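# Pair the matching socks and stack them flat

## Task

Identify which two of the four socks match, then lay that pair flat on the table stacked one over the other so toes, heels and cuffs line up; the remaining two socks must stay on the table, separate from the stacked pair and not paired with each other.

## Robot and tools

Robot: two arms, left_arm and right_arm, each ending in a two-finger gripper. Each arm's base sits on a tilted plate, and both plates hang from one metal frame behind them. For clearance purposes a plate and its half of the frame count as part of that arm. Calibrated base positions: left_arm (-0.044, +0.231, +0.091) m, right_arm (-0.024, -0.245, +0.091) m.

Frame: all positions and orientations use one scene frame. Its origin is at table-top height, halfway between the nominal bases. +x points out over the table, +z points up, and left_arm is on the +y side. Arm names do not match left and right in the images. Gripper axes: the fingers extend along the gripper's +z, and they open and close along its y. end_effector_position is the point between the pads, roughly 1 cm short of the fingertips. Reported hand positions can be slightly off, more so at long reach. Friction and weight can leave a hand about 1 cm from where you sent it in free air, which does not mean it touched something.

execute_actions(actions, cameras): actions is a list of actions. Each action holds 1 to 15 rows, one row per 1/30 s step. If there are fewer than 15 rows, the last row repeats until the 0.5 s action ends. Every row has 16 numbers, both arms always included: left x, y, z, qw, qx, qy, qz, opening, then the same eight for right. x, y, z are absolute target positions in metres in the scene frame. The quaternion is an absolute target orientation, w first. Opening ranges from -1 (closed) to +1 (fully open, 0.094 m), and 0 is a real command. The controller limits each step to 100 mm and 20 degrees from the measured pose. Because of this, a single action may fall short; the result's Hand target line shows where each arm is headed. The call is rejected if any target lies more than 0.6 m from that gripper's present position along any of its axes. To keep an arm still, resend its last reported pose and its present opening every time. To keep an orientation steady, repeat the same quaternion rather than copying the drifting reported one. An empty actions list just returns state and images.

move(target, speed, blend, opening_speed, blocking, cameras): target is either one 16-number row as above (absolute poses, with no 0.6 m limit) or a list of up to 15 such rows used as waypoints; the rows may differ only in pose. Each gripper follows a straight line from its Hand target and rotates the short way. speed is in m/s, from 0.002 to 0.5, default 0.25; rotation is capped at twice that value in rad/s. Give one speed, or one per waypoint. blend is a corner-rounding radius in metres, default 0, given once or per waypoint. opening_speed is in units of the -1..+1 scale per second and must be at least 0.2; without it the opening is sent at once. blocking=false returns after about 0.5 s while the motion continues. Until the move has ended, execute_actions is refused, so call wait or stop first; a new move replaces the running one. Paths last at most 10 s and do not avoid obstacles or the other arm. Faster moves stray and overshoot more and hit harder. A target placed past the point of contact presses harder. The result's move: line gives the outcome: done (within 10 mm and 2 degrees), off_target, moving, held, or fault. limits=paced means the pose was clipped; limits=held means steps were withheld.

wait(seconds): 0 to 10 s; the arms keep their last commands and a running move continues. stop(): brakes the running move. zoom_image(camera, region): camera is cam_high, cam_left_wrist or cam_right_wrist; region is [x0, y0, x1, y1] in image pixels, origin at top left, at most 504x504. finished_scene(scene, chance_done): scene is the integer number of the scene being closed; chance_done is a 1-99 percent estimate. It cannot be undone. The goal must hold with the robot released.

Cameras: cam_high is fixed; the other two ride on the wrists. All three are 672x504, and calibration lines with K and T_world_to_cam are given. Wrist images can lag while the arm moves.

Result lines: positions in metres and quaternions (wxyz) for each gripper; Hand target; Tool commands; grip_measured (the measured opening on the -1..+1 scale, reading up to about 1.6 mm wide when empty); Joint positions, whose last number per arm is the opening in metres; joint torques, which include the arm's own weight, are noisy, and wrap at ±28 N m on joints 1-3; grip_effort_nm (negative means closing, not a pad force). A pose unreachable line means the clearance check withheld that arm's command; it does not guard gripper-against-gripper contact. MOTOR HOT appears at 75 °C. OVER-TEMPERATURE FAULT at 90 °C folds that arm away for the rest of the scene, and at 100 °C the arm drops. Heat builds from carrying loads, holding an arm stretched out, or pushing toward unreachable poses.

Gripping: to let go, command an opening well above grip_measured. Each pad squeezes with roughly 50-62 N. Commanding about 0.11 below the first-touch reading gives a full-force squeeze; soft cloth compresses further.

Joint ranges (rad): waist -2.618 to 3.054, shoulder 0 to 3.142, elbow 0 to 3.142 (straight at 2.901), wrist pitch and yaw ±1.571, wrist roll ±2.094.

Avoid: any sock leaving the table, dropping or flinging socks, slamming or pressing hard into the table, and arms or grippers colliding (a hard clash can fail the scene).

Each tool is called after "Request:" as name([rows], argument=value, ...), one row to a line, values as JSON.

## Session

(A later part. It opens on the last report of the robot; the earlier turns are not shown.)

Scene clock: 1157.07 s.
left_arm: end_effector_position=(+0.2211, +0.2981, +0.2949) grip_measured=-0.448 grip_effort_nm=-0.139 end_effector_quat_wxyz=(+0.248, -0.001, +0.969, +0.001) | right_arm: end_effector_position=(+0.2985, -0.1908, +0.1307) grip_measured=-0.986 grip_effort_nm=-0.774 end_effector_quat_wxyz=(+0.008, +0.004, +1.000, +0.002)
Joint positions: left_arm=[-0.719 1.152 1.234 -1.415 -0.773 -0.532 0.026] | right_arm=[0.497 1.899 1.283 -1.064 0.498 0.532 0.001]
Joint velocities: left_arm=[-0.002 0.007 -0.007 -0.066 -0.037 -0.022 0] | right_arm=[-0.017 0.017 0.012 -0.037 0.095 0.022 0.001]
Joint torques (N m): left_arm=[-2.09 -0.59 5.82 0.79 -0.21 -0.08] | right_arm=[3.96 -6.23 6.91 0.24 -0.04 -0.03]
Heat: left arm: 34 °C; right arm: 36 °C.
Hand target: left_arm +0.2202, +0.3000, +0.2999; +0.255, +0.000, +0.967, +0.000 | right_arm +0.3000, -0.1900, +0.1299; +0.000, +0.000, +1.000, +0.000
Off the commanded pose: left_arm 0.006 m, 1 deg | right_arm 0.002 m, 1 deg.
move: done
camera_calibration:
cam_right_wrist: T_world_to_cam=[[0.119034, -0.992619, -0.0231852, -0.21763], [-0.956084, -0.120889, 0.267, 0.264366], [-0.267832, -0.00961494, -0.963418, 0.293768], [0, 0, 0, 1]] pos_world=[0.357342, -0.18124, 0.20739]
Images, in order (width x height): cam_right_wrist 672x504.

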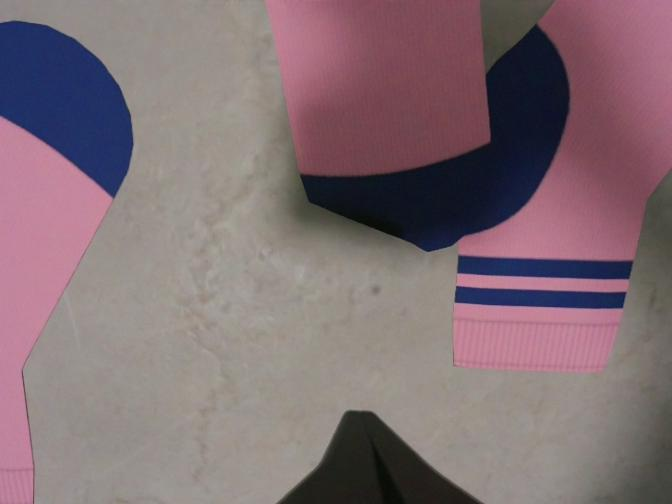

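Request:
move([
  [0.22,0.3,0.3,0.255,0,0.967,0,-0.45,0.4,-0.322,0.08,0,0,1,0,-1],
  [0.22,0.3,0.3,0.255,0,0.967,0,-0.45,0.4,-0.322,-0.008,0,0,1,0,-1],
  [0.22,0.3,0.3,0.255,0,0.967,0,-0.45,0.31,-0.322,-0.008,0,0,1,0,-1],
  [0.22,0.3,0.3,0.255,0,0.967,0,-0.45,0.33,-0.322,0.08,0,0,1,0,-1],
  [0.22,0.3,0.3,0.255,0,0.967,0,-0.45,0.3,-0.2,0.29,0.19,0,0.982,0,-1],
], speed=[0.25,0.06,0.05,0.1,0.25])

Scene clock: 1177.27 s.
left_arm: end_effector_position=(+0.2211, +0.2981, +0.2949) grip_measured=-0.448 grip_effort_nm=-0.139 end_effector_quat_wxyz=(+0.248, -0.001, +0.969, +0.001) | right_arm: end_effector_position=(+0.2952, -0.1987, +0.2862) grip_measured=-0.986 grip_effort_nm=-0.769 end_effector_quat_wxyz=(+0.185, +0.000, +0.983, +0.010)
Joint positions: left_arm=[-0.719 1.152 1.234 -1.415 -0.773 -0.532 0.026] | right_arm=[0.8 1.661 1.485 -1.342 0.682 0.687 0.001]
Joint velocities: left_arm=[-0.012 0.012 0.017 -0.007 0.051 0.037 0] | right_arm=[-0.017 0.012 -0.007 -0.022 0.022 -0.051 -0.001]
Joint torques (N m): left_arm=[-2.13 -0.51 5.91 0.81 -0.23 -0.05] | right_arm=[3.56 -3.89 7.68 0.71 0.3 0.08]
Heat: left arm: 34 °C; right arm: 36 °C.
Hand target: left_arm +0.2202, +0.3000, +0.2999; +0.255, +0.000, +0.967, +0.000 | right_arm +0.2978, -0.2004, +0.2918; +0.190, +0.002, +0.982, +0.006
Off the commanded pose: left_arm 0.006 m, 1 deg | right_arm 0.006 m, 1 deg.
move: done
camera_calibration:
cam_left_wrist: T_world_to_cam=[[0.105646, -0.992722, 0.0578015, 0.256972], [-0.963775, -0.116534, -0.239913, 0.361934], [0.244903, -0.0303618, -0.969072, 0.327352], [0, 0, 0, 1]] pos_world=[0.241506, 0.307218, 0.389207]
cam_right_wrist: T_world_to_cam=[[0.129247, -0.991583, 0.00770247, -0.233176], [-0.987834, -0.129428, -0.0862127, 0.327569], [0.0864839, 0.00353393, -0.996247, 0.349993], [0, 0, 0, 1]] pos_world=[0.323452, -0.190054, 0.378717]

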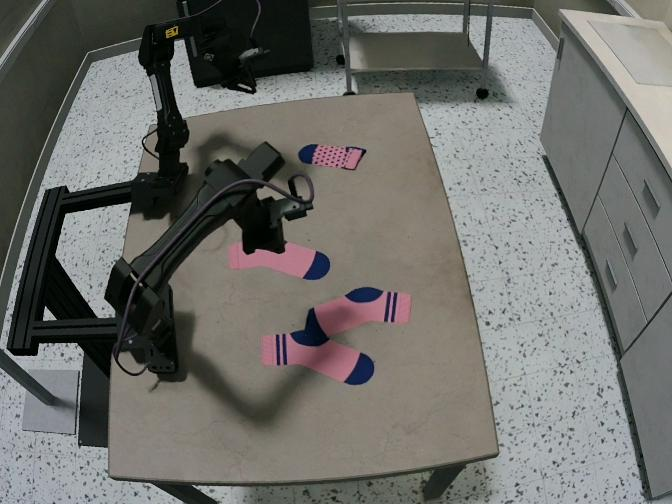

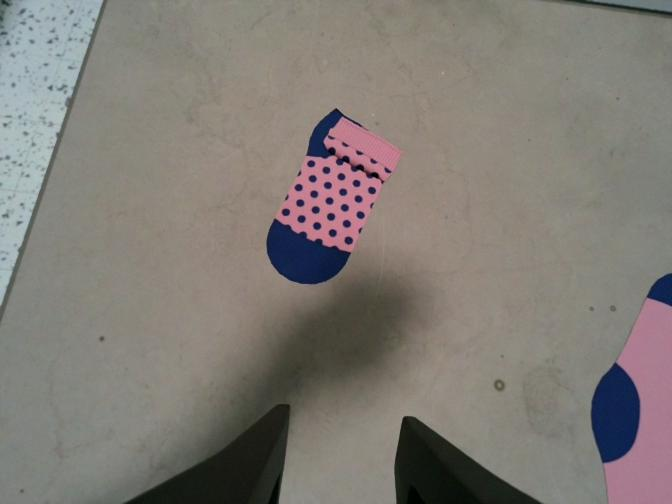

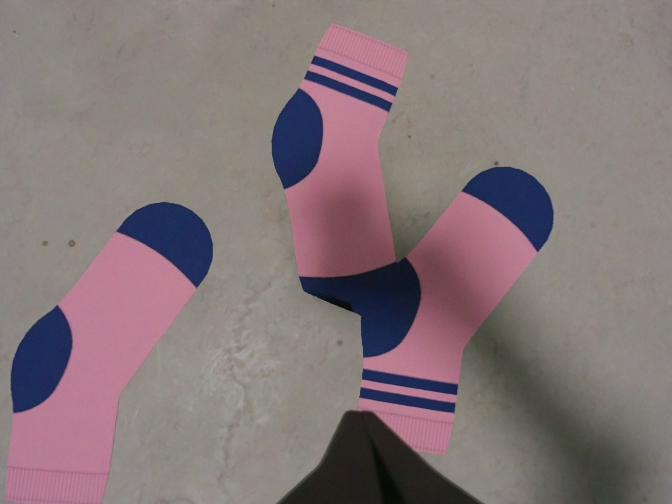

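Request:
move([
  [0.22,0.3,0.3,0.255,0,0.967,0,-0.45,0.44,-0.18,0.08,0,0,1,0,-1],
  [0.22,0.3,0.3,0.255,0,0.967,0,-0.45,0.44,-0.18,-0.008,0,0,1,0,-1],
  [0.22,0.3,0.3,0.255,0,0.967,0,-0.45,0.345,-0.18,-0.008,0,0,1,0,-1],
  [0.22,0.3,0.3,0.255,0,0.967,0,-0.45,0.38,-0.18,0.08,0,0,1,0,-1],
  [0.22,0.3,0.3,0.255,0,0.967,0,-0.45,0.455,-0.18,0.1,0,0.643,0.766,0,-1],
], speed=[0.25,0.06,0.05,0.1,0.2])

Scene clock: 1195.93 s.
left_arm: end_effector_position=(+0.2211, +0.2981, +0.2949) grip_measured=-0.448 grip_effort_nm=-0.134 end_effector_quat_wxyz=(+0.248, -0.001, +0.969, +0.001) | right_arm: end_effector_position=(+0.4568, -0.1831, +0.1043) grip_measured=-0.986 grip_effort_nm=-0.774 end_effector_quat_wxyz=(+0.011, +0.642, +0.766, +0.003)
Joint positions: left_arm=[-0.719 1.152 1.234 -1.415 -0.773 -0.532 0.026] | right_arm=[0.34 2.481 2.193 -1.306 0.524 1.739 0.001]
Joint velocities: left_arm=[0.012 0.002 -0.007 0.066 0.007 0.022 0] | right_arm=[-0.022 0.007 -0.017 0.007 -0.037 -0.037 0.001]
Joint torques (N m): left_arm=[-2.15 -0.51 5.79 0.81 -0.27 -0.06] | right_arm=[6.38 -10.78 7.49 0.15 -0.02 0.15]
Heat: left arm: 34 °C; right arm: 36 °C.
Hand target: left_arm +0.2202, +0.3000, +0.2999; +0.255, +0.000, +0.967, +0.000 | right_arm +0.4557, -0.1805, +0.0984; +0.005, +0.642, +0.767, -0.005
Off the commanded pose: left_arm 0.006 m, 1 deg | right_arm 0.006 m, 1 deg.
move: done
camera_calibration:
cam_left_wrist: T_world_to_cam=[[0.105646, -0.992722, 0.0578015, 0.256972], [-0.963775, -0.116534, -0.239913, 0.361934], [0.244903, -0.0303618, -0.969072, 0.327352], [0, 0, 0, 1]] pos_world=[0.241506, 0.307218, 0.389207]
cam_right_wrist: T_world_to_cam=[[-0.95377, -0.298148, -0.0378162, 0.389298], [-0.297182, 0.916881, 0.266482, 0.312826], [-0.0447781, 0.265401, -0.963098, 0.259223], [0, 0, 0, 1]] pos_world=[0.475874, -0.239554, 0.181016]

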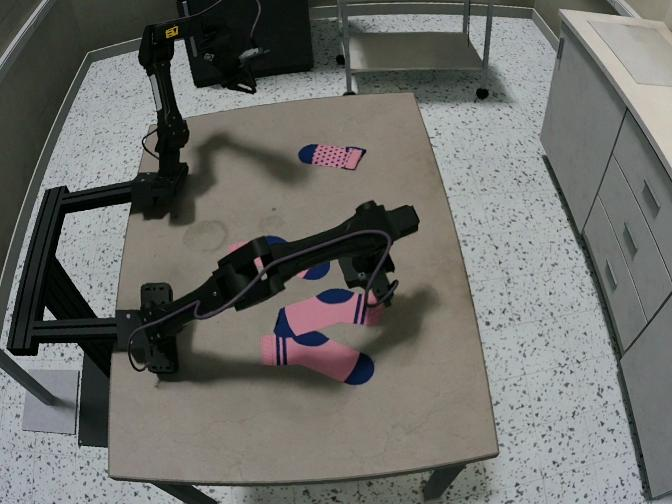

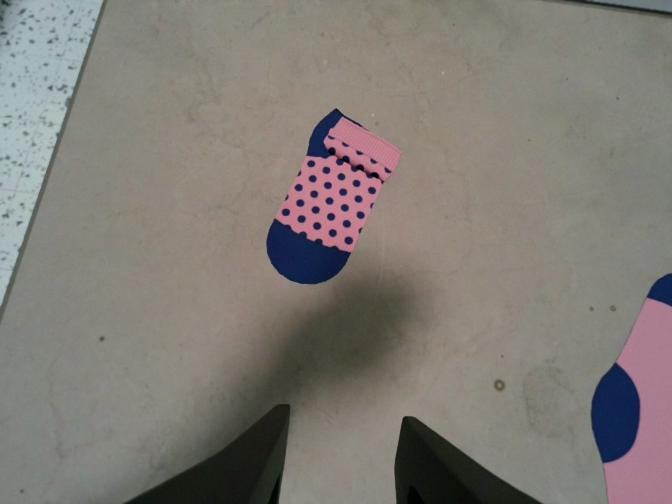

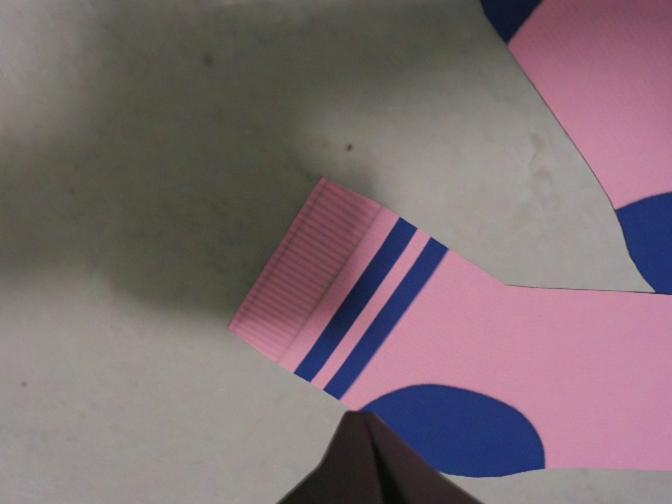

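Request:
move([
  [0.22,0.3,0.3,0.255,0,0.967,0,-0.45,0.47,-0.17,0.05,0,0.766,0.643,0,-0.2],
  [0.22,0.3,0.3,0.255,0,0.967,0,-0.45,0.47,-0.17,-0.012,0,0.766,0.643,0,-0.2],
], speed=0.08, cameras=["cam_right_wrist"])

Scene clock: 1203.73 s.
left_arm: end_effector_position=(+0.2211, +0.2981, +0.2949) grip_measured=-0.448 grip_effort_nm=-0.139 end_effector_quat_wxyz=(+0.248, -0.001, +0.969, +0.001) | right_arm: end_effector_position=(+0.4766, -0.1779, +0.0195) grip_measured=-0.202 grip_effort_nm=0.085 end_effector_quat_wxyz=(+0.006, +0.767, +0.641, +0.009)
Joint positions: left_arm=[-0.719 1.152 1.234 -1.415 -0.773 -0.532 0.026] | right_arm=[0.25 2.618 2.159 -1.078 0.511 1.987 0.037]
Joint velocities: left_arm=[-0.007 -0.012 0.007 0.037 0.007 0.007 0.001] | right_arm=[-0.012 0.002 -0.002 0.022 0.007 -0.022 0]
Joint torques (N m): left_arm=[-1.87 -0.54 5.89 0.78 -0.17 -0.07] | right_arm=[5.67 -10.28 2.71 1.15 -0.01 -0.06]
Heat: left arm: 34 °C; right arm: 37 °C.
Hand target: left_arm +0.2202, +0.3000, +0.2999; +0.255, +0.000, +0.967, +0.000 | right_arm +0.4688, -0.1709, -0.0109; +0.000, +0.766, +0.643, -0.002
Off the commanded pose: left_arm 0.006 m, 1 deg | right_arm 0.033 m, 1 deg.
move: off_target (right_arm)
camera_calibration:
cam_right_wrist: T_world_to_cam=[[-0.997791, 0.0513376, -0.0421706, 0.489692], [0.037218, 0.957717, 0.285296, 0.184048], [0.0550339, 0.283096, -0.957511, 0.132604], [0, 0, 0, 1]] pos_world=[0.474462, -0.238945, 0.0951124]
Images, in order (width x height): cam_right_wrist 672x504.

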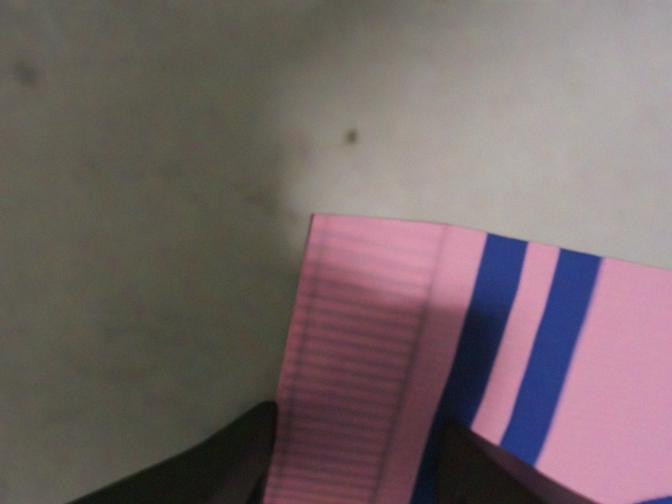

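Request:
move([
  [0.22,0.3,0.3,0.255,0,0.967,0,-0.45,0.47,-0.17,0.04,0,0.766,0.643,0,-0.2],
  [0.22,0.3,0.3,0.255,0,0.967,0,-0.45,0.462,-0.171,0.04,0,0.766,0.643,0,-0.2],
  [0.22,0.3,0.3,0.255,0,0.967,0,-0.45,0.462,-0.171,-0.014,0,0.766,0.643,0,-0.2],
], speed=0.08, cameras=["cam_right_wrist"])

Request:
move([
  [0.22,0.3,0.3,0.255,0,0.967,0,-0.45,0.462,-0.171,-0.014,0,0.766,0.643,0,-1],
], opening_speed=0.8, cameras=["cam_right_wrist"])

Scene clock: 1209.70 s.
left_arm: end_effector_position=(+0.2211, +0.2981, +0.2949) grip_measured=-0.448 grip_effort_nm=-0.139 end_effector_quat_wxyz=(+0.248, -0.001, +0.969, +0.001) | right_arm: end_effector_position=(+0.4634, -0.1735, +0.0188) grip_measured=-0.202 grip_effort_nm=0.076 end_effector_quat_wxyz=(+0.005, +0.761, +0.649, +0.002)
Joint positions: left_arm=[-0.719 1.152 1.234 -1.415 -0.773 -0.532 0.026] | right_arm=[0.264 2.585 2.077 -1.053 0.515 1.992 0.037]
Joint velocities: left_arm=[0.002 0.022 -0.007 -0.095 -0.022 0.007 0.001] | right_arm=[-0.002 0.022 -0.007 -0.007 -0.051 -0.066 0]
Joint torques (N m): left_arm=[-2.06 -0.39 5.83 0.8 -0.22 -0.05] | right_arm=[4.4 -10.52 2.41 1.39 -0.07 -0.12]
Heat: left arm: 34 °C; right arm: 38 °C.
Hand target: left_arm +0.2202, +0.3000, +0.2999; +0.255, +0.000, +0.967, +0.000 | right_arm +0.4604, -0.1717, -0.0125; +0.000, +0.766, +0.643, -0.001
Off the commanded pose: left_arm 0.006 m, 1 deg | right_arm 0.033 m, 1 deg.
move: off_target (right_arm)
camera_calibration:
cam_right_wrist: T_world_to_cam=[[-0.999026, 0.0324672, -0.0298797, 0.473325], [0.022906, 0.960394, 0.277701, 0.187725], [0.0377125, 0.276746, -0.960203, 0.138333], [0, 0, 0, 1]] pos_world=[0.463347, -0.233941, 0.094839]
Images, in order (width x height): cam_right_wrist 672x504.

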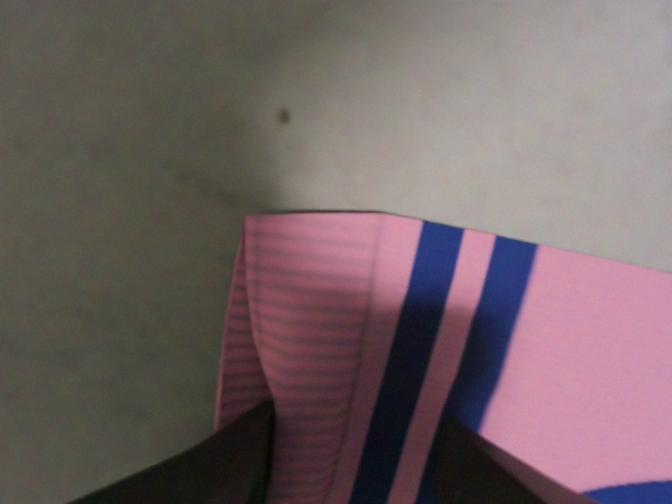

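Scene clock: 1210.90 s.
left_arm: end_effector_position=(+0.2211, +0.2981, +0.2949) grip_measured=-0.448 grip_effort_nm=-0.139 end_effector_quat_wxyz=(+0.248, -0.001, +0.969, +0.001) | right_arm: end_effector_position=(+0.4656, -0.1703, +0.0191) grip_measured=-0.966 grip_effort_nm=-1.018 end_effector_quat_wxyz=(+0.001, +0.762, +0.648, +0.011)
Joint positions: left_arm=[-0.719 1.152 1.234 -1.415 -0.773 -0.532 0.026] | right_arm=[0.264 2.582 2.071 -1.034 0.5 1.987 0.002]
Joint velocities: left_arm=[0.007 -0.027 0.002 -0.066 0.037 -0.007 -0.001] | right_arm=[-0.007 -0.017 -0.002 0.007 -0.007 -0.066 0]
Joint torques (N m): left_arm=[-1.94 -0.55 5.86 0.75 -0.2 -0.05] | right_arm=[4.42 -10.28 2.74 1.21 0.08 -0.07]
Heat: left arm: 34 °C; right arm: 38 °C.
Hand target: left_arm +0.2202, +0.3000, +0.2999; +0.255, +0.000, +0.967, +0.000 | right_arm +0.4603, -0.1715, -0.0126; +0.000, +0.766, +0.643, -0.001
Off the commanded pose: left_arm 0.006 m, 1 deg | right_arm 0.033 m, 1 deg.
move: off_target (right_arm)
camera_calibration:
cam_right_wrist: T_world_to_cam=[[-0.998615, 0.0353313, -0.0389788, 0.4759], [0.0222741, 0.955189, 0.295156, 0.183618], [0.0476603, 0.293879, -0.954654, 0.135852], [0, 0, 0, 1]] pos_world=[0.464676, -0.232128, 0.0940459]
Images, in order (width x height): cam_right_wrist 672x504.

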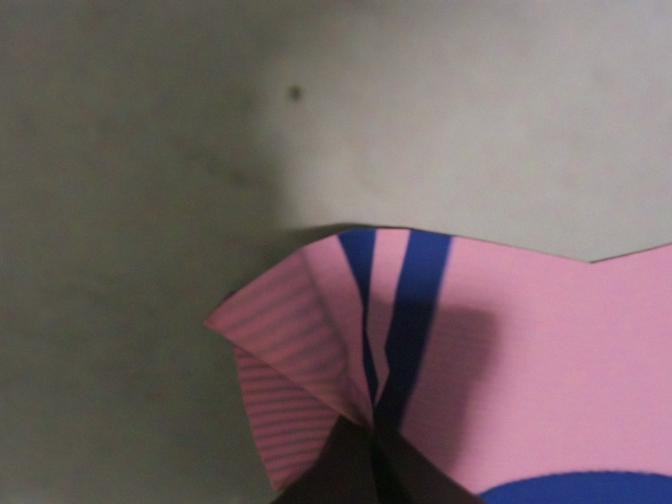

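Request:
move([
  [0.22,0.3,0.3,0.255,0,0.967,0,-0.45,0.46,-0.18,0.12,0,0.766,0.643,0,-1],
  [0.22,0.3,0.3,0.255,0,0.967,0,-0.45,0.44,-0.26,0.265,0.1431,0.69,0.702,0.0984,-1],
  [0.22,0.3,0.3,0.255,0,0.967,0,-0.45,0.5,-0.345,0.26,0.2132,0.677,0.689,0.1467,-1],
], speed=0.12, blend=0.02)

Request:
zoom_image(camera="cam_high", region=[320, 250, 460, 400])

Scene clock: 1222.60 s.
left_arm: end_effector_position=(+0.2211, +0.2981, +0.2949) grip_measured=-0.448 grip_effort_nm=-0.139 end_effector_quat_wxyz=(+0.248, -0.001, +0.969, +0.001) | right_arm: end_effector_position=(+0.5000, -0.3432, +0.2510) grip_measured=-0.968 grip_effort_nm=-1.048 end_effector_quat_wxyz=(+0.202, +0.682, +0.690, +0.136)
Joint positions: left_arm=[-0.719 1.152 1.234 -1.415 -0.773 -0.532 0.026] | right_arm=[0.22 1.968 2.002 -1.011 0.632 1.462 0.002]
Joint velocities: left_arm=[0.007 0.002 -0.007 0.007 0.022 -0.007 0] | right_arm=[0.017 0.007 0.012 0.007 0.022 -0.037 -0.001]
Joint torques (N m): left_arm=[-2.13 -0.39 5.91 0.79 -0.23 -0.07] | right_arm=[5.45 -13.71 4.49 1.39 0.01 -0.11]
Heat: left arm: 34 °C; right arm: 38 °C.
Hand target: left_arm +0.2202, +0.3000, +0.2999; +0.255, +0.000, +0.967, +0.000 | right_arm +0.4967, -0.3470, +0.2618; +0.210, +0.680, +0.687, +0.146
Off the commanded pose: left_arm 0.006 m, 1 deg | right_arm 0.009 m, 2 deg.
move: done
camera_calibration:
cam_left_wrist: T_world_to_cam=[[0.105646, -0.992722, 0.0578015, 0.256972], [-0.963775, -0.116534, -0.239913, 0.361934], [0.244903, -0.0303618, -0.969072, 0.327352], [0, 0, 0, 1]] pos_world=[0.241506, 0.307218, 0.389207]
cam_right_wrist: T_world_to_cam=[[-0.869978, -0.160274, -0.466316, 0.501233], [-0.23256, 0.96728, 0.101418, 0.459728], [0.434803, 0.196678, -0.878786, 0.160416], [0, 0, 0, 1]] pos_world=[0.473227, -0.395902, 0.328079]

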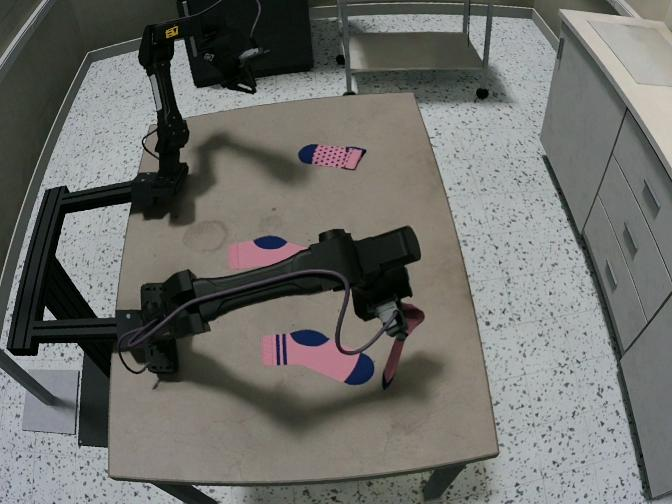

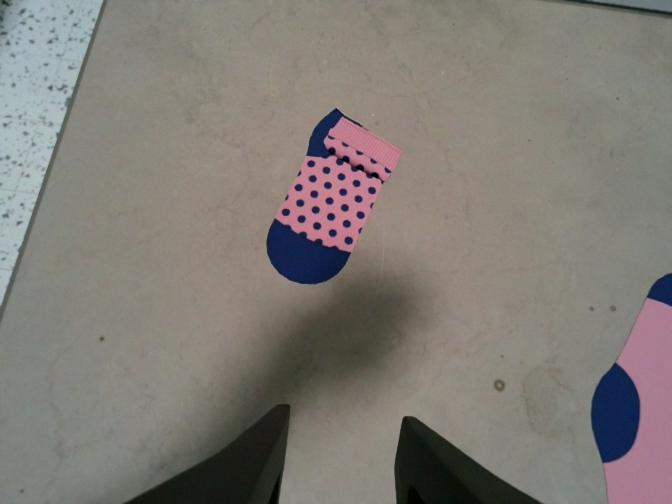

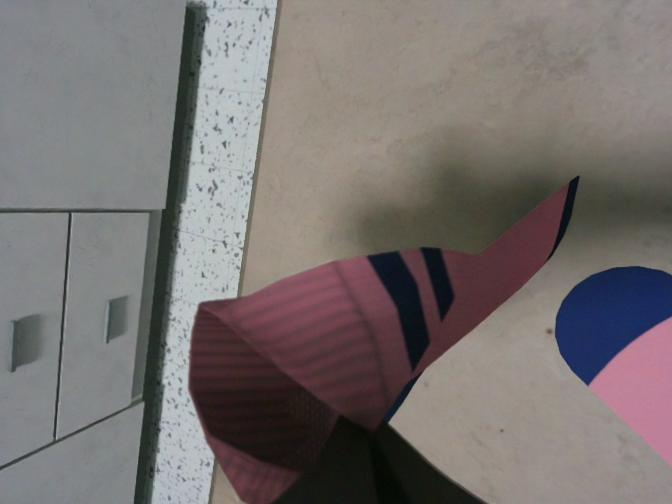

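Scaled by 3.360.

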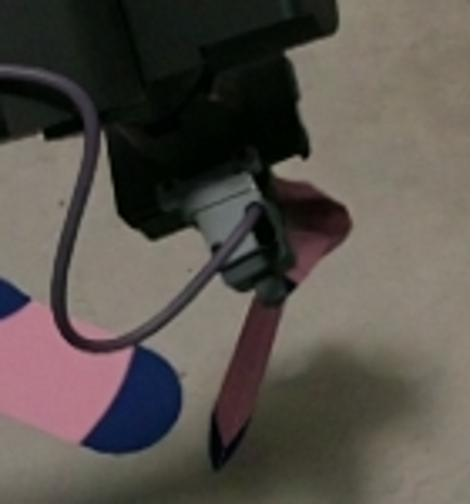

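Request:
move([
  [0.22,0.3,0.3,0.255,0,0.967,0,-0.45,0.495,-0.345,0.225,0.2132,0.677,0.689,0.1467,-1],
  [0.22,0.3,0.3,0.255,0,0.967,0,-0.45,0.45,-0.337,0.19,0.1431,0.69,0.702,0.0984,-1],
  [0.22,0.3,0.3,0.255,0,0.967,0,-0.45,0.37,-0.318,0.15,0.1,0.695,0.706,0.06,-1],
  [0.22,0.3,0.3,0.255,0,0.967,0,-0.45,0.3,-0.298,0.1,0.05,0.7,0.712,0.03,-1],
  [0.22,0.3,0.3,0.255,0,0.967,0,-0.45,0.238,-0.275,0.045,0,0.701,0.713,0,-1],
], speed=0.1, blend=[0.02,0.02,0.02,0.02,0])

Request:
zoom_image(camera="cam_high", region=[230, 300, 410, 420])

Scene clock: 1238.73 s.
left_arm: end_effector_position=(+0.2211, +0.2981, +0.2949) grip_measured=-0.448 grip_effort_nm=-0.139 end_effector_quat_wxyz=(+0.248, -0.001, +0.969, +0.001) | right_arm: end_effector_position=(+0.2454, -0.2755, +0.0447) grip_measured=-0.967 grip_effort_nm=-1.048 end_effector_quat_wxyz=(+0.006, +0.696, +0.718, -0.002)
Joint positions: left_arm=[-0.719 1.152 1.234 -1.415 -0.773 -0.532 0.026] | right_arm=[0.175 1.666 0.796 -0.647 0.518 1.704 0.002]
Joint velocities: left_arm=[-0.012 -0.017 0.007 -0.022 -0.037 0.007 0] | right_arm=[-0.012 -0.017 0.007 -0.007 0.007 0.095 0.001]
Joint torques (N m): left_arm=[-2.17 -0.65 5.96 0.77 -0.24 -0.09] | right_arm=[3.06 -6.11 3.28 0.54 -0.02 0.1]
Heat: left arm: 34 °C; right arm: 38 °C.
Hand target: left_arm +0.2202, +0.3000, +0.2999; +0.255, +0.000, +0.967, +0.000 | right_arm +0.2425, -0.2740, +0.0421; +0.004, +0.699, +0.715, -0.002
Off the commanded pose: left_arm 0.006 m, 1 deg | right_arm 0.007 m, 1 deg.
move: done; blend cut to 0.0184 m at target 1
camera_calibration:
cam_left_wrist: T_world_to_cam=[[0.105646, -0.992722, 0.0578015, 0.256972], [-0.963775, -0.116534, -0.239913, 0.361934], [0.244903, -0.0303618, -0.969072, 0.327352], [0, 0, 0, 1]] pos_world=[0.241506, 0.307218, 0.389207]
cam_right_wrist: T_world_to_cam=[[-0.987316, -0.156951, -0.023952, 0.204311], [-0.157545, 0.949803, 0.270284, 0.325189], [-0.0196718, 0.270629, -0.962483, 0.212194], [0, 0, 0, 1]] pos_world=[0.257125, -0.334224, 0.121233]

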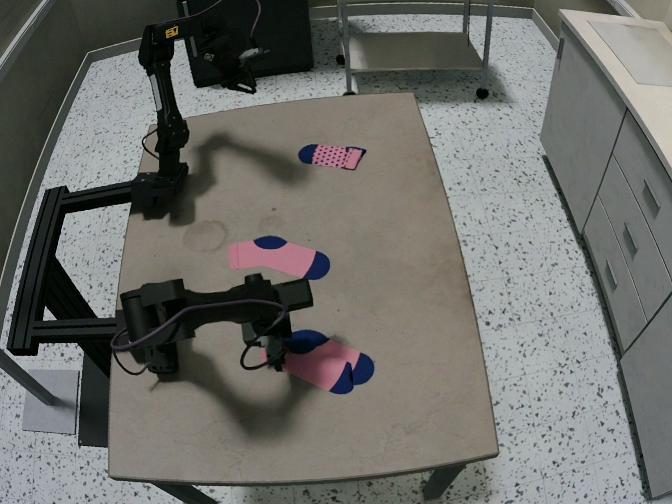

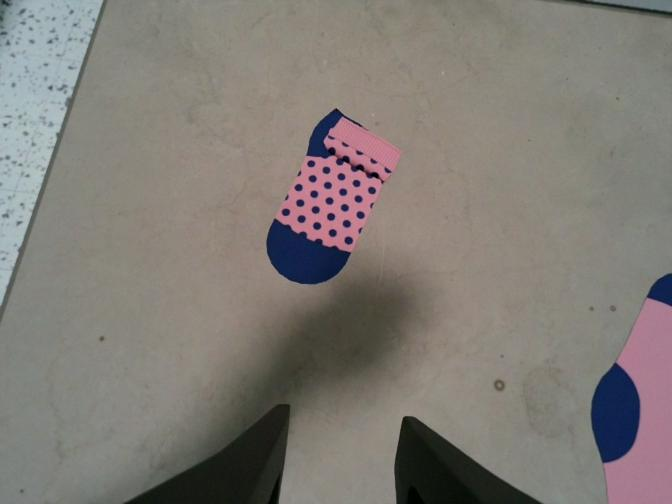

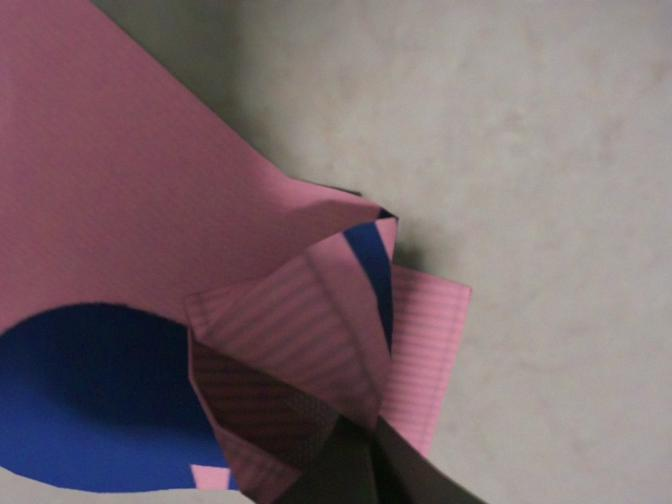

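Scaled by 2.800.

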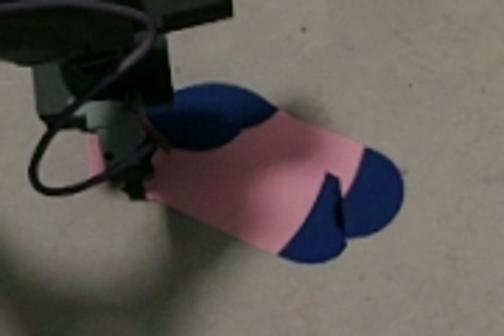

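Request:
move([
  [0.22,0.3,0.3,0.255,0,0.967,0,-0.45,0.26,-0.265,0.14,0,0.6626,0.749,0,-1],
  [0.22,0.3,0.3,0.255,0,0.967,0,-0.45,0.31,-0.25,0.28,0.1042,0.635,0.757,0.1162,-1],
  [0.22,0.3,0.3,0.255,0,0.967,0,-0.45,0.285,-0.165,0.27,0.1042,0.635,0.757,0.1162,-1],
], speed=0.14, blend=0.02)

Request:
zoom_image(camera="cam_high", region=[220, 220, 360, 350])

Scene clock: 1265.93 s.
left_arm: end_effector_position=(+0.2211, +0.2981, +0.2949) grip_measured=-0.448 grip_effort_nm=-0.139 end_effector_quat_wxyz=(+0.248, -0.001, +0.969, +0.001) | right_arm: end_effector_position=(+0.2859, -0.1684, +0.2765) grip_measured=-0.968 grip_effort_nm=-1.048 end_effector_quat_wxyz=(+0.093, +0.626, +0.762, +0.138)
Joint positions: left_arm=[-0.719 1.152 1.234 -1.415 -0.773 -0.532 0.026] | right_arm=[0.824 1.696 1.467 -1.296 0.593 2.1 0.002]
Joint velocities: left_arm=[0.002 -0.017 -0.012 0.037 -0.037 -0.022 0] | right_arm=[0.007 0.002 0.012 -0.022 0.007 0.022 0]
Joint torques (N m): left_arm=[-2.1 -0.54 5.89 0.77 -0.23 -0.07] | right_arm=[4.22 -4.22 4.6 1.08 0.1 0.05]
Heat: left arm: 34 °C; right arm: 36 °C.
Hand target: left_arm +0.2202, +0.3000, +0.2999; +0.255, +0.000, +0.967, +0.000 | right_arm +0.2827, -0.1632, +0.2723; +0.094, +0.622, +0.766, +0.134
Off the commanded pose: left_arm 0.006 m, 1 deg | right_arm 0.007 m, 3 deg.
joint sent to its limit (right arm) — joint 6 (wrist roll), upper limit. The joint targets are off in position and orientation.
move: off_target (right_arm)
camera_calibration:
cam_left_wrist: T_world_to_cam=[[0.105646, -0.992722, 0.0578015, 0.256972], [-0.963775, -0.116534, -0.239913, 0.361934], [0.244903, -0.0303618, -0.969072, 0.327352], [0, 0, 0, 1]] pos_world=[0.241506, 0.307218, 0.389207]
cam_right_wrist: T_world_to_cam=[[-0.888681, -0.298938, -0.347682, 0.304121], [-0.396176, 0.882346, 0.253989, 0.228542], [0.230848, 0.363459, -0.902556, 0.334533], [0, 0, 0, 1]] pos_world=[0.283583, -0.232329, 0.349624]

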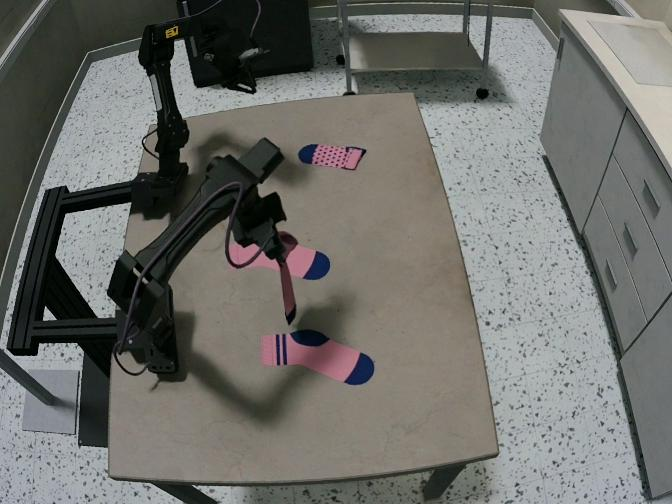

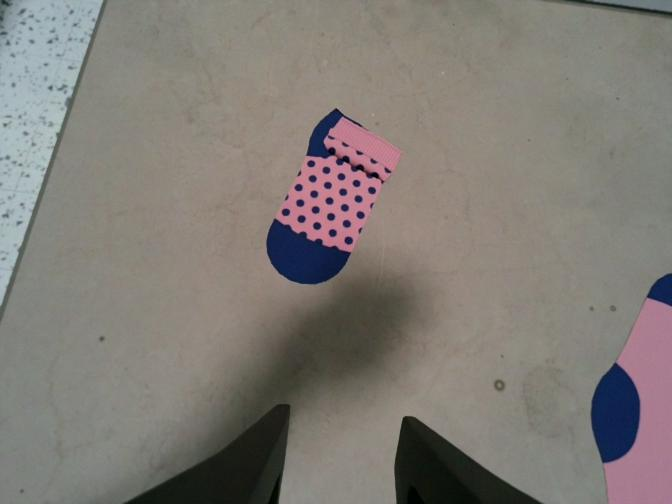

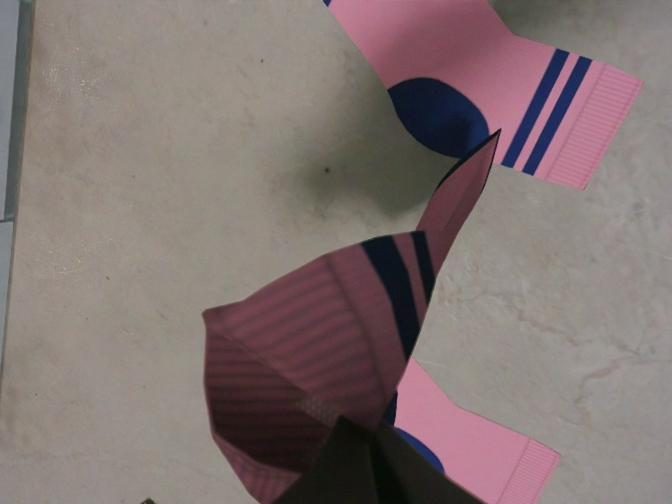

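Scaled by 3.600.

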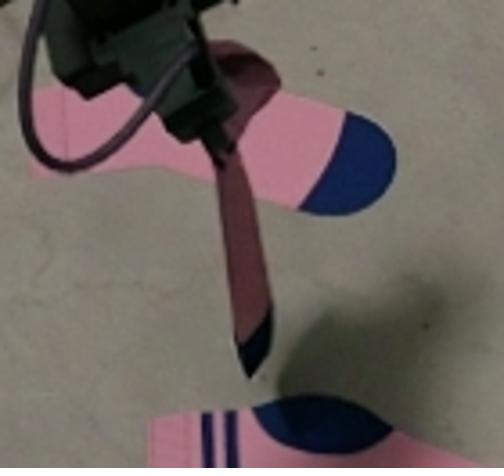

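Request:
move([
  [0.22,0.3,0.3,0.255,0,0.967,0,-0.45,0.275,-0.165,0.215,0.1042,0.635,0.757,0.1162,-1],
  [0.22,0.3,0.3,0.255,0,0.967,0,-0.45,0.32,-0.165,0.165,0.06,0.638,0.762,0.07,-1],
  [0.22,0.3,0.3,0.255,0,0.967,0,-0.45,0.38,-0.165,0.135,0.04,0.64,0.765,0.05,-1],
  [0.22,0.3,0.3,0.255,0,0.967,0,-0.45,0.44,-0.165,0.09,0.02,0.642,0.766,0.02,-1],
  [0.22,0.3,0.3,0.255,0,0.967,0,-0.45,0.485,-0.165,0.015,0,0.643,0.766,0,-1],
], speed=0.1, blend=[0.02,0.02,0.02,0.02,0], cameras=[])

Request:
move([
  [0.22,0.3,0.3,0.255,0,0.967,0,-0.45,0.485,-0.165,0.01,0,0.643,0.766,0,0],
], opening_speed=1, cameras=[])

Request:
move([
  [0.22,0.3,0.3,0.255,0,0.967,0,-0.45,0.485,-0.165,0.08,0,0.643,0.766,0,0],
  [0.22,0.3,0.3,0.255,0,0.967,0,-0.45,0.3,-0.2,0.29,0.19,0,0.982,0,0],
], speed=[0.08,0.25])

Request:
zoom_image(camera="cam_right_wrist", region=[230, 30, 450, 360])

Scene clock: 1277.13 s.
left_arm: end_effector_position=(+0.2211, +0.2981, +0.2949) grip_measured=-0.448 grip_effort_nm=-0.134 end_effector_quat_wxyz=(+0.248, -0.001, +0.969, +0.001) | right_arm: end_effector_position=(+0.4911, -0.1705, +0.0235) grip_measured=-0.968 grip_effort_nm=-1.053 end_effector_quat_wxyz=(+0.014, +0.651, +0.759, +0.007)
Joint positions: left_arm=[-0.719 1.152 1.234 -1.415 -0.773 -0.532 0.026] | right_arm=[0.263 2.71 2.34 -1.169 0.525 1.669 0.002]
Joint velocities: left_arm=[-0.012 -0.012 -0.007 -0.007 -0.081 -0.007 -0.001] | right_arm=[-0.007 -0.022 -0.017 -0.066 -0.022 0.081 -0.001]
Joint torques (N m): left_arm=[-2.24 -0.58 5.98 0.82 -0.22 -0.1] | right_arm=[7.05 -11.6 7.2 0.12 0.01 -0.08]
Heat: left arm: 34 °C; right arm: 36 °C.
Hand target: left_arm +0.2202, +0.3000, +0.2999; +0.255, +0.000, +0.967, +0.000 | right_arm +0.4856, -0.1663, +0.0137; +0.006, +0.642, +0.767, -0.006
Off the commanded pose: left_arm 0.006 m, 1 deg | right_arm 0.012 m, 2 deg.
move: off_target (right_arm)
No camera images: "cameras" was empty.

Scene clock: 1278.37 s.
left_arm: end_effector_position=(+0.2211, +0.2981, +0.2949) grip_measured=-0.448 grip_effort_nm=-0.134 end_effector_quat_wxyz=(+0.248, -0.001, +0.969, +0.001) | right_arm: end_effector_position=(+0.4907, -0.1701, +0.0226) grip_measured=-0.002 grip_effort_nm=0.095 end_effector_quat_wxyz=(+0.009, +0.650, +0.760, +0.009)
Joint positions: left_arm=[-0.719 1.152 1.234 -1.415 -0.773 -0.532 0.026] | right_arm=[0.26 2.71 2.34 -1.169 0.513 1.663 0.047]
Joint velocities: left_arm=[-0.002 0.007 -0.012 0.022 -0.022 0.007 0] | right_arm=[-0.012 -0.007 0.002 -0.022 -0.051 -0.066 -0.001]
Joint torques (N m): left_arm=[-2.21 -0.34 6.02 0.76 -0.23 -0.06] | right_arm=[6.86 -12.21 5.35 0.42 -0.04 -0.07]
Heat: left arm: 34 °C; right arm: 36 °C.
Hand target: left_arm +0.2202, +0.3000, +0.2999; +0.255, +0.000, +0.967, +0.000 | right_arm +0.4849, -0.1651, +0.0101; +0.000, +0.643, +0.766, +0.000
Off the commanded pose: left_arm 0.006 m, 1 deg | right_arm 0.015 m, 2 deg.
move: off_target (right_arm)
No camera images: "cameras" was empty.

Scene clock: 1282.87 s.
left_arm: end_effector_position=(+0.2211, +0.2981, +0.2949) grip_measured=-0.448 grip_effort_nm=-0.134 end_effector_quat_wxyz=(+0.248, -0.001, +0.969, +0.001) | right_arm: end_effector_position=(+0.3064, -0.1953, +0.2918) grip_measured=-0.002 grip_effort_nm=0.085 end_effector_quat_wxyz=(+0.191, +0.018, +0.981, +0.019)
Joint positions: left_arm=[-0.719 1.152 1.234 -1.415 -0.773 -0.532 0.026] | right_arm=[0.788 1.688 1.533 -1.333 0.68 0.698 0.047]
Joint velocities: left_arm=[-0.002 -0.002 -0.007 -0.037 0.007 0.007 0] | right_arm=[0.002 -0.002 0.002 0.007 -0.066 -0.022 0.001]
Joint torques (N m): left_arm=[-1.99 -0.66 5.91 0.82 -0.26 -0.03] | right_arm=[4.46 -6.28 4.21 0.77 0.27 -0.06]
Heat: left arm: 34 °C; right arm: 37 °C.
Hand target: left_arm +0.2202, +0.3000, +0.2999; +0.255, +0.000, +0.967, +0.000 | right_arm +0.2992, -0.1991, +0.2915; +0.191, +0.003, +0.982, +0.008
Off the commanded pose: left_arm 0.006 m, 1 deg | right_arm 0.008 m, 3 deg.
move: off_target (right_arm)
camera_calibration:
cam_left_wrist: T_world_to_cam=[[0.105646, -0.992722, 0.0578015, 0.256972], [-0.963775, -0.116534, -0.239913, 0.361934], [0.244903, -0.0303618, -0.969072, 0.327352], [0, 0, 0, 1]] pos_world=[0.241506, 0.307218, 0.389207]
cam_right_wrist: T_world_to_cam=[[0.0972513, -0.995134, -0.0158551, -0.215297], [-0.990451, -0.0952049, -0.099717, 0.350979], [0.0977222, 0.0254013, -0.99489, 0.355107], [0, 0, 0, 1]] pos_world=[0.333863, -0.189855, 0.384877]

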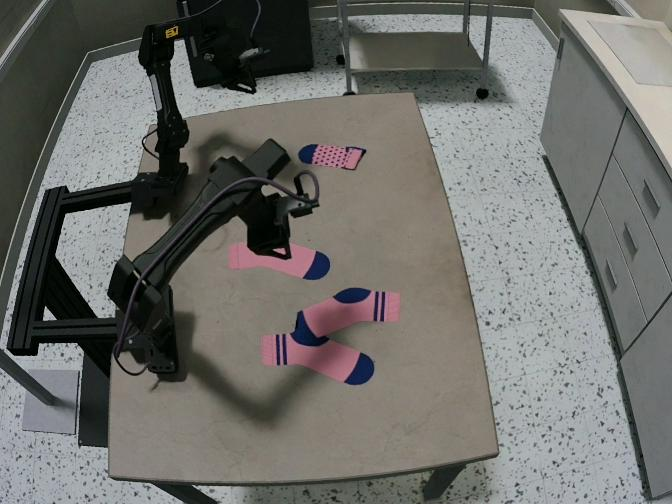

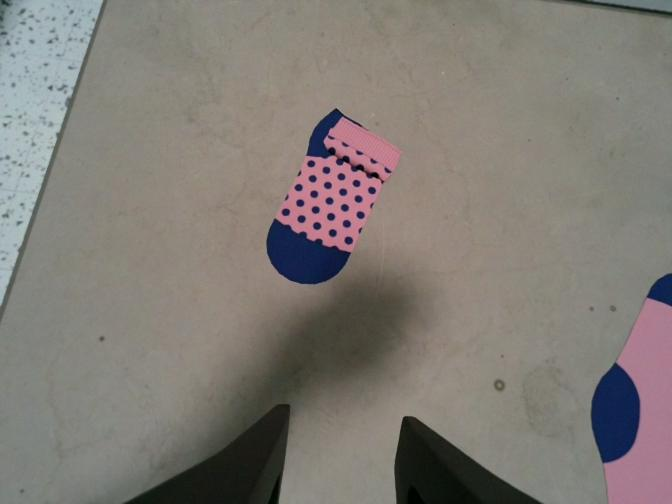

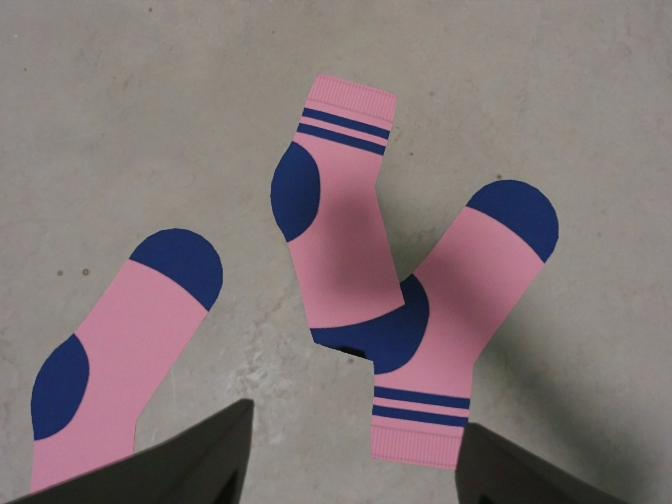

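Scaled by 1.527.

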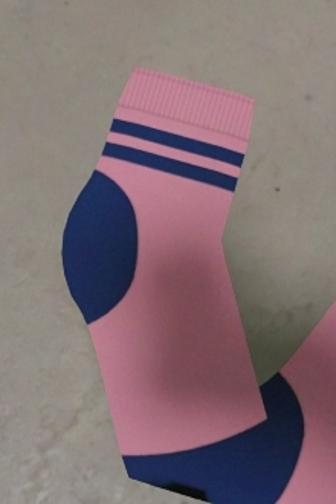

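Request:
move([
  [0.22,0.3,0.3,0.255,0,0.967,0,-0.45,0.33,-0.32,0.08,0,0,1,0,-1],
  [0.22,0.3,0.3,0.255,0,0.967,0,-0.45,0.33,-0.32,-0.01,0,0,1,0,-1],
  [0.22,0.3,0.3,0.255,0,0.967,0,-0.45,0.34,-0.42,-0.01,0,0,1,0,-1],
  [0.22,0.3,0.3,0.255,0,0.967,0,-0.45,0.34,-0.39,0.08,0,0,1,0,-1],
  [0.22,0.3,0.3,0.255,0,0.967,0,-0.45,0.3,-0.2,0.13,0,0,1,0,-1],
], speed=[0.25,0.06,0.05,0.1,0.25])

Request:
zoom_image(camera="cam_right_wrist", region=[230, 130, 530, 400])

Scene clock: 1295.23 s.
left_arm: end_effector_position=(+0.2211, +0.2981, +0.2949) grip_measured=-0.448 grip_effort_nm=-0.139 end_effector_quat_wxyz=(+0.248, -0.001, +0.969, +0.001) | right_arm: end_effector_position=(+0.2983, -0.2014, +0.1250) grip_measured=-0.986 grip_effort_nm=-0.769 end_effector_quat_wxyz=(+0.001, -0.003, +1.000, -0.005)
Joint positions: left_arm=[-0.719 1.152 1.234 -1.415 -0.773 -0.532 0.026] | right_arm=[0.467 1.894 1.272 -1.063 0.507 0.494 0.001]
Joint velocities: left_arm=[-0.002 -0.002 -0.007 0.022 -0.022 0.051 0] | right_arm=[0.017 -0.027 -0.007 -0.007 0.007 0.051 0]
Joint torques (N m): left_arm=[-2.19 -0.36 5.86 0.8 -0.23 -0.06] | right_arm=[4.52 -6.76 7.25 0.16 0.01 0.13]
Heat: left arm: 34 °C; right arm: 37 °C.
Hand target: left_arm +0.2202, +0.3000, +0.2999; +0.255, +0.000, +0.967, +0.000 | right_arm +0.3021, -0.1997, +0.1281; +0.001, -0.002, +1.000, -0.006
Off the commanded pose: left_arm 0.006 m, 1 deg | right_arm 0.006 m, 1 deg.
move: done
camera_calibration:
cam_left_wrist: T_world_to_cam=[[0.105646, -0.992722, 0.0578015, 0.256972], [-0.963775, -0.116534, -0.239913, 0.361934], [0.244903, -0.0303618, -0.969072, 0.327352], [0, 0, 0, 1]] pos_world=[0.241506, 0.307218, 0.389207]
cam_right_wrist: T_world_to_cam=[[0.132774, -0.991092, -0.0103273, -0.233719], [-0.950695, -0.130295, 0.281428, 0.259134], [-0.280267, -0.0275483, -0.959527, 0.287694], [0, 0, 0, 1]] pos_world=[0.35802, -0.189947, 0.200709]

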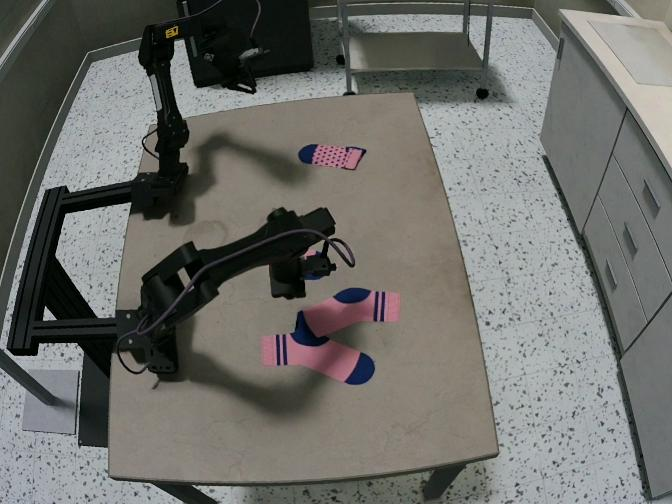

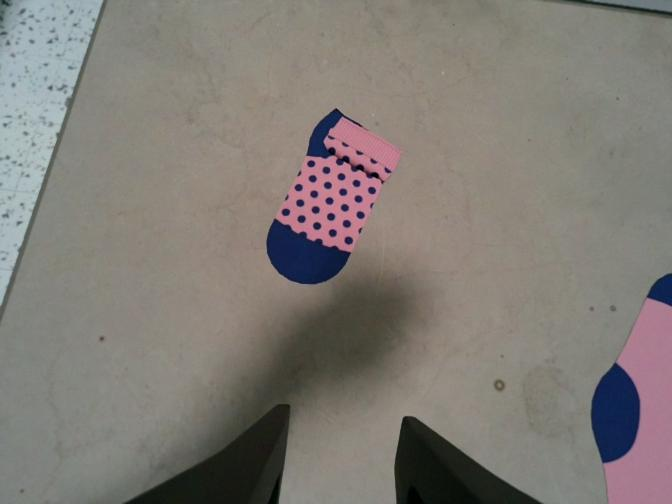

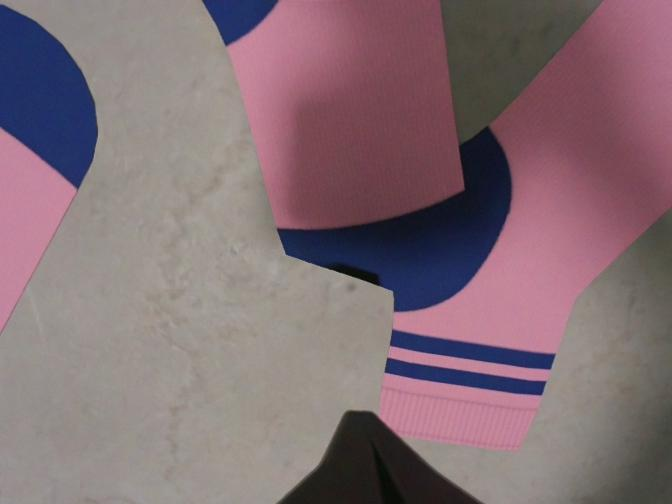

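Scaled by 1.680.

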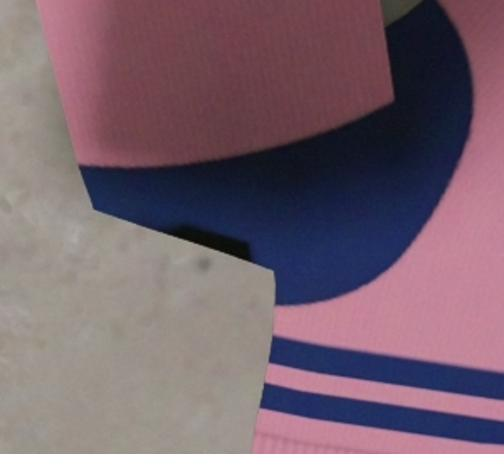

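Request:
move(target=[0.22,0.3,0.3,0.255,0,0.967,0,-0.45,0.3,-0.2,0.08,0,0,1,0,-1], cameras=["cam_high","cam_right_wrist"])

Request:
zoom_image(camera="cam_right_wrist", region=[200, 130, 500, 430])

Scene clock: 1312.40 s.
left_arm: end_effector_position=(+0.2211, +0.2981, +0.2949) grip_measured=-0.448 grip_effort_nm=-0.134 end_effector_quat_wxyz=(+0.248, -0.001, +0.969, +0.001) | right_arm: end_effector_position=(+0.3033, -0.2032, +0.0858) grip_measured=-0.986 grip_effort_nm=-0.774 end_effector_quat_wxyz=(+0.003, +0.006, +1.000, +0.000)
Joint positions: left_arm=[-0.719 1.152 1.234 -1.415 -0.773 -0.532 0.026] | right_arm=[0.397 1.932 1.185 -0.89 0.507 0.428 0.001]
Joint velocities: left_arm=[-0.002 0.002 -0.017 -0.007 -0.022 -0.051 0] | right_arm=[0.007 0.012 0.002 0.007 -0.037 -0.037 0]
Joint torques (N m): left_arm=[-2.3 -0.42 5.96 0.78 -0.21 -0.06] | right_arm=[4.33 -7.2 3.96 0.6 -0.02 -0.06]
Heat: left arm: 34 °C; right arm: 37 °C.
Hand target: left_arm +0.2202, +0.3000, +0.2999; +0.255, +0.000, +0.967, +0.000 | right_arm +0.3004, -0.2003, +0.0799; -0.001, +0.000, +1.000, -0.001
Off the commanded pose: left_arm 0.006 m, 1 deg | right_arm 0.007 m, 1 deg.
move: done
camera_calibration:
cam_right_wrist: T_world_to_cam=[[0.11404, -0.993292, -0.0191328, -0.230512], [-0.954355, -0.11488, 0.275697, 0.27947], [-0.276046, -0.013181, -0.961054, 0.253269], [0, 0, 0, 1]] pos_world=[0.362915, -0.193522, 0.161945]
Images, in order (width x height): cam_high 672x504, cam_right_wrist 672x504.

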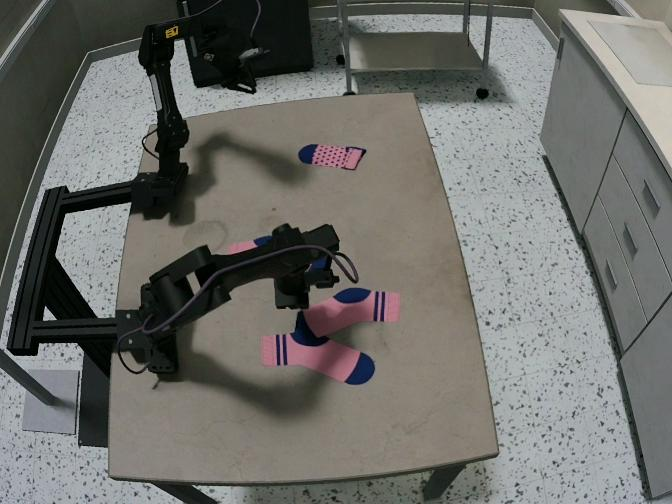

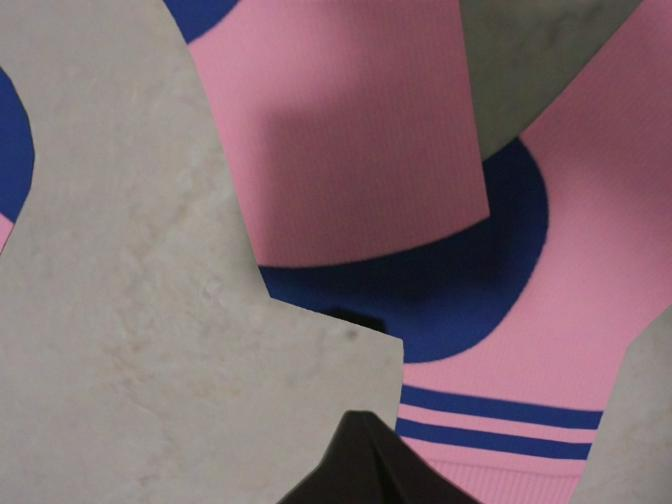

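Scaled by 1.680.

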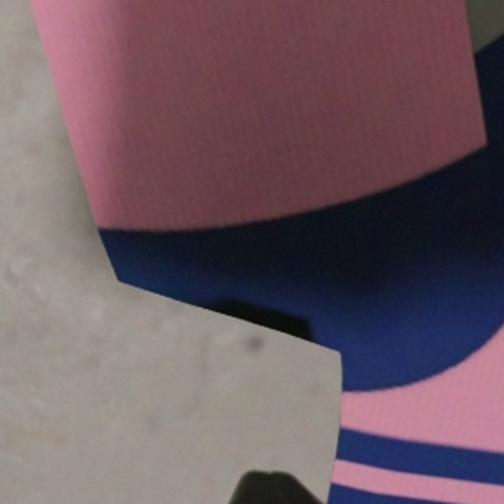

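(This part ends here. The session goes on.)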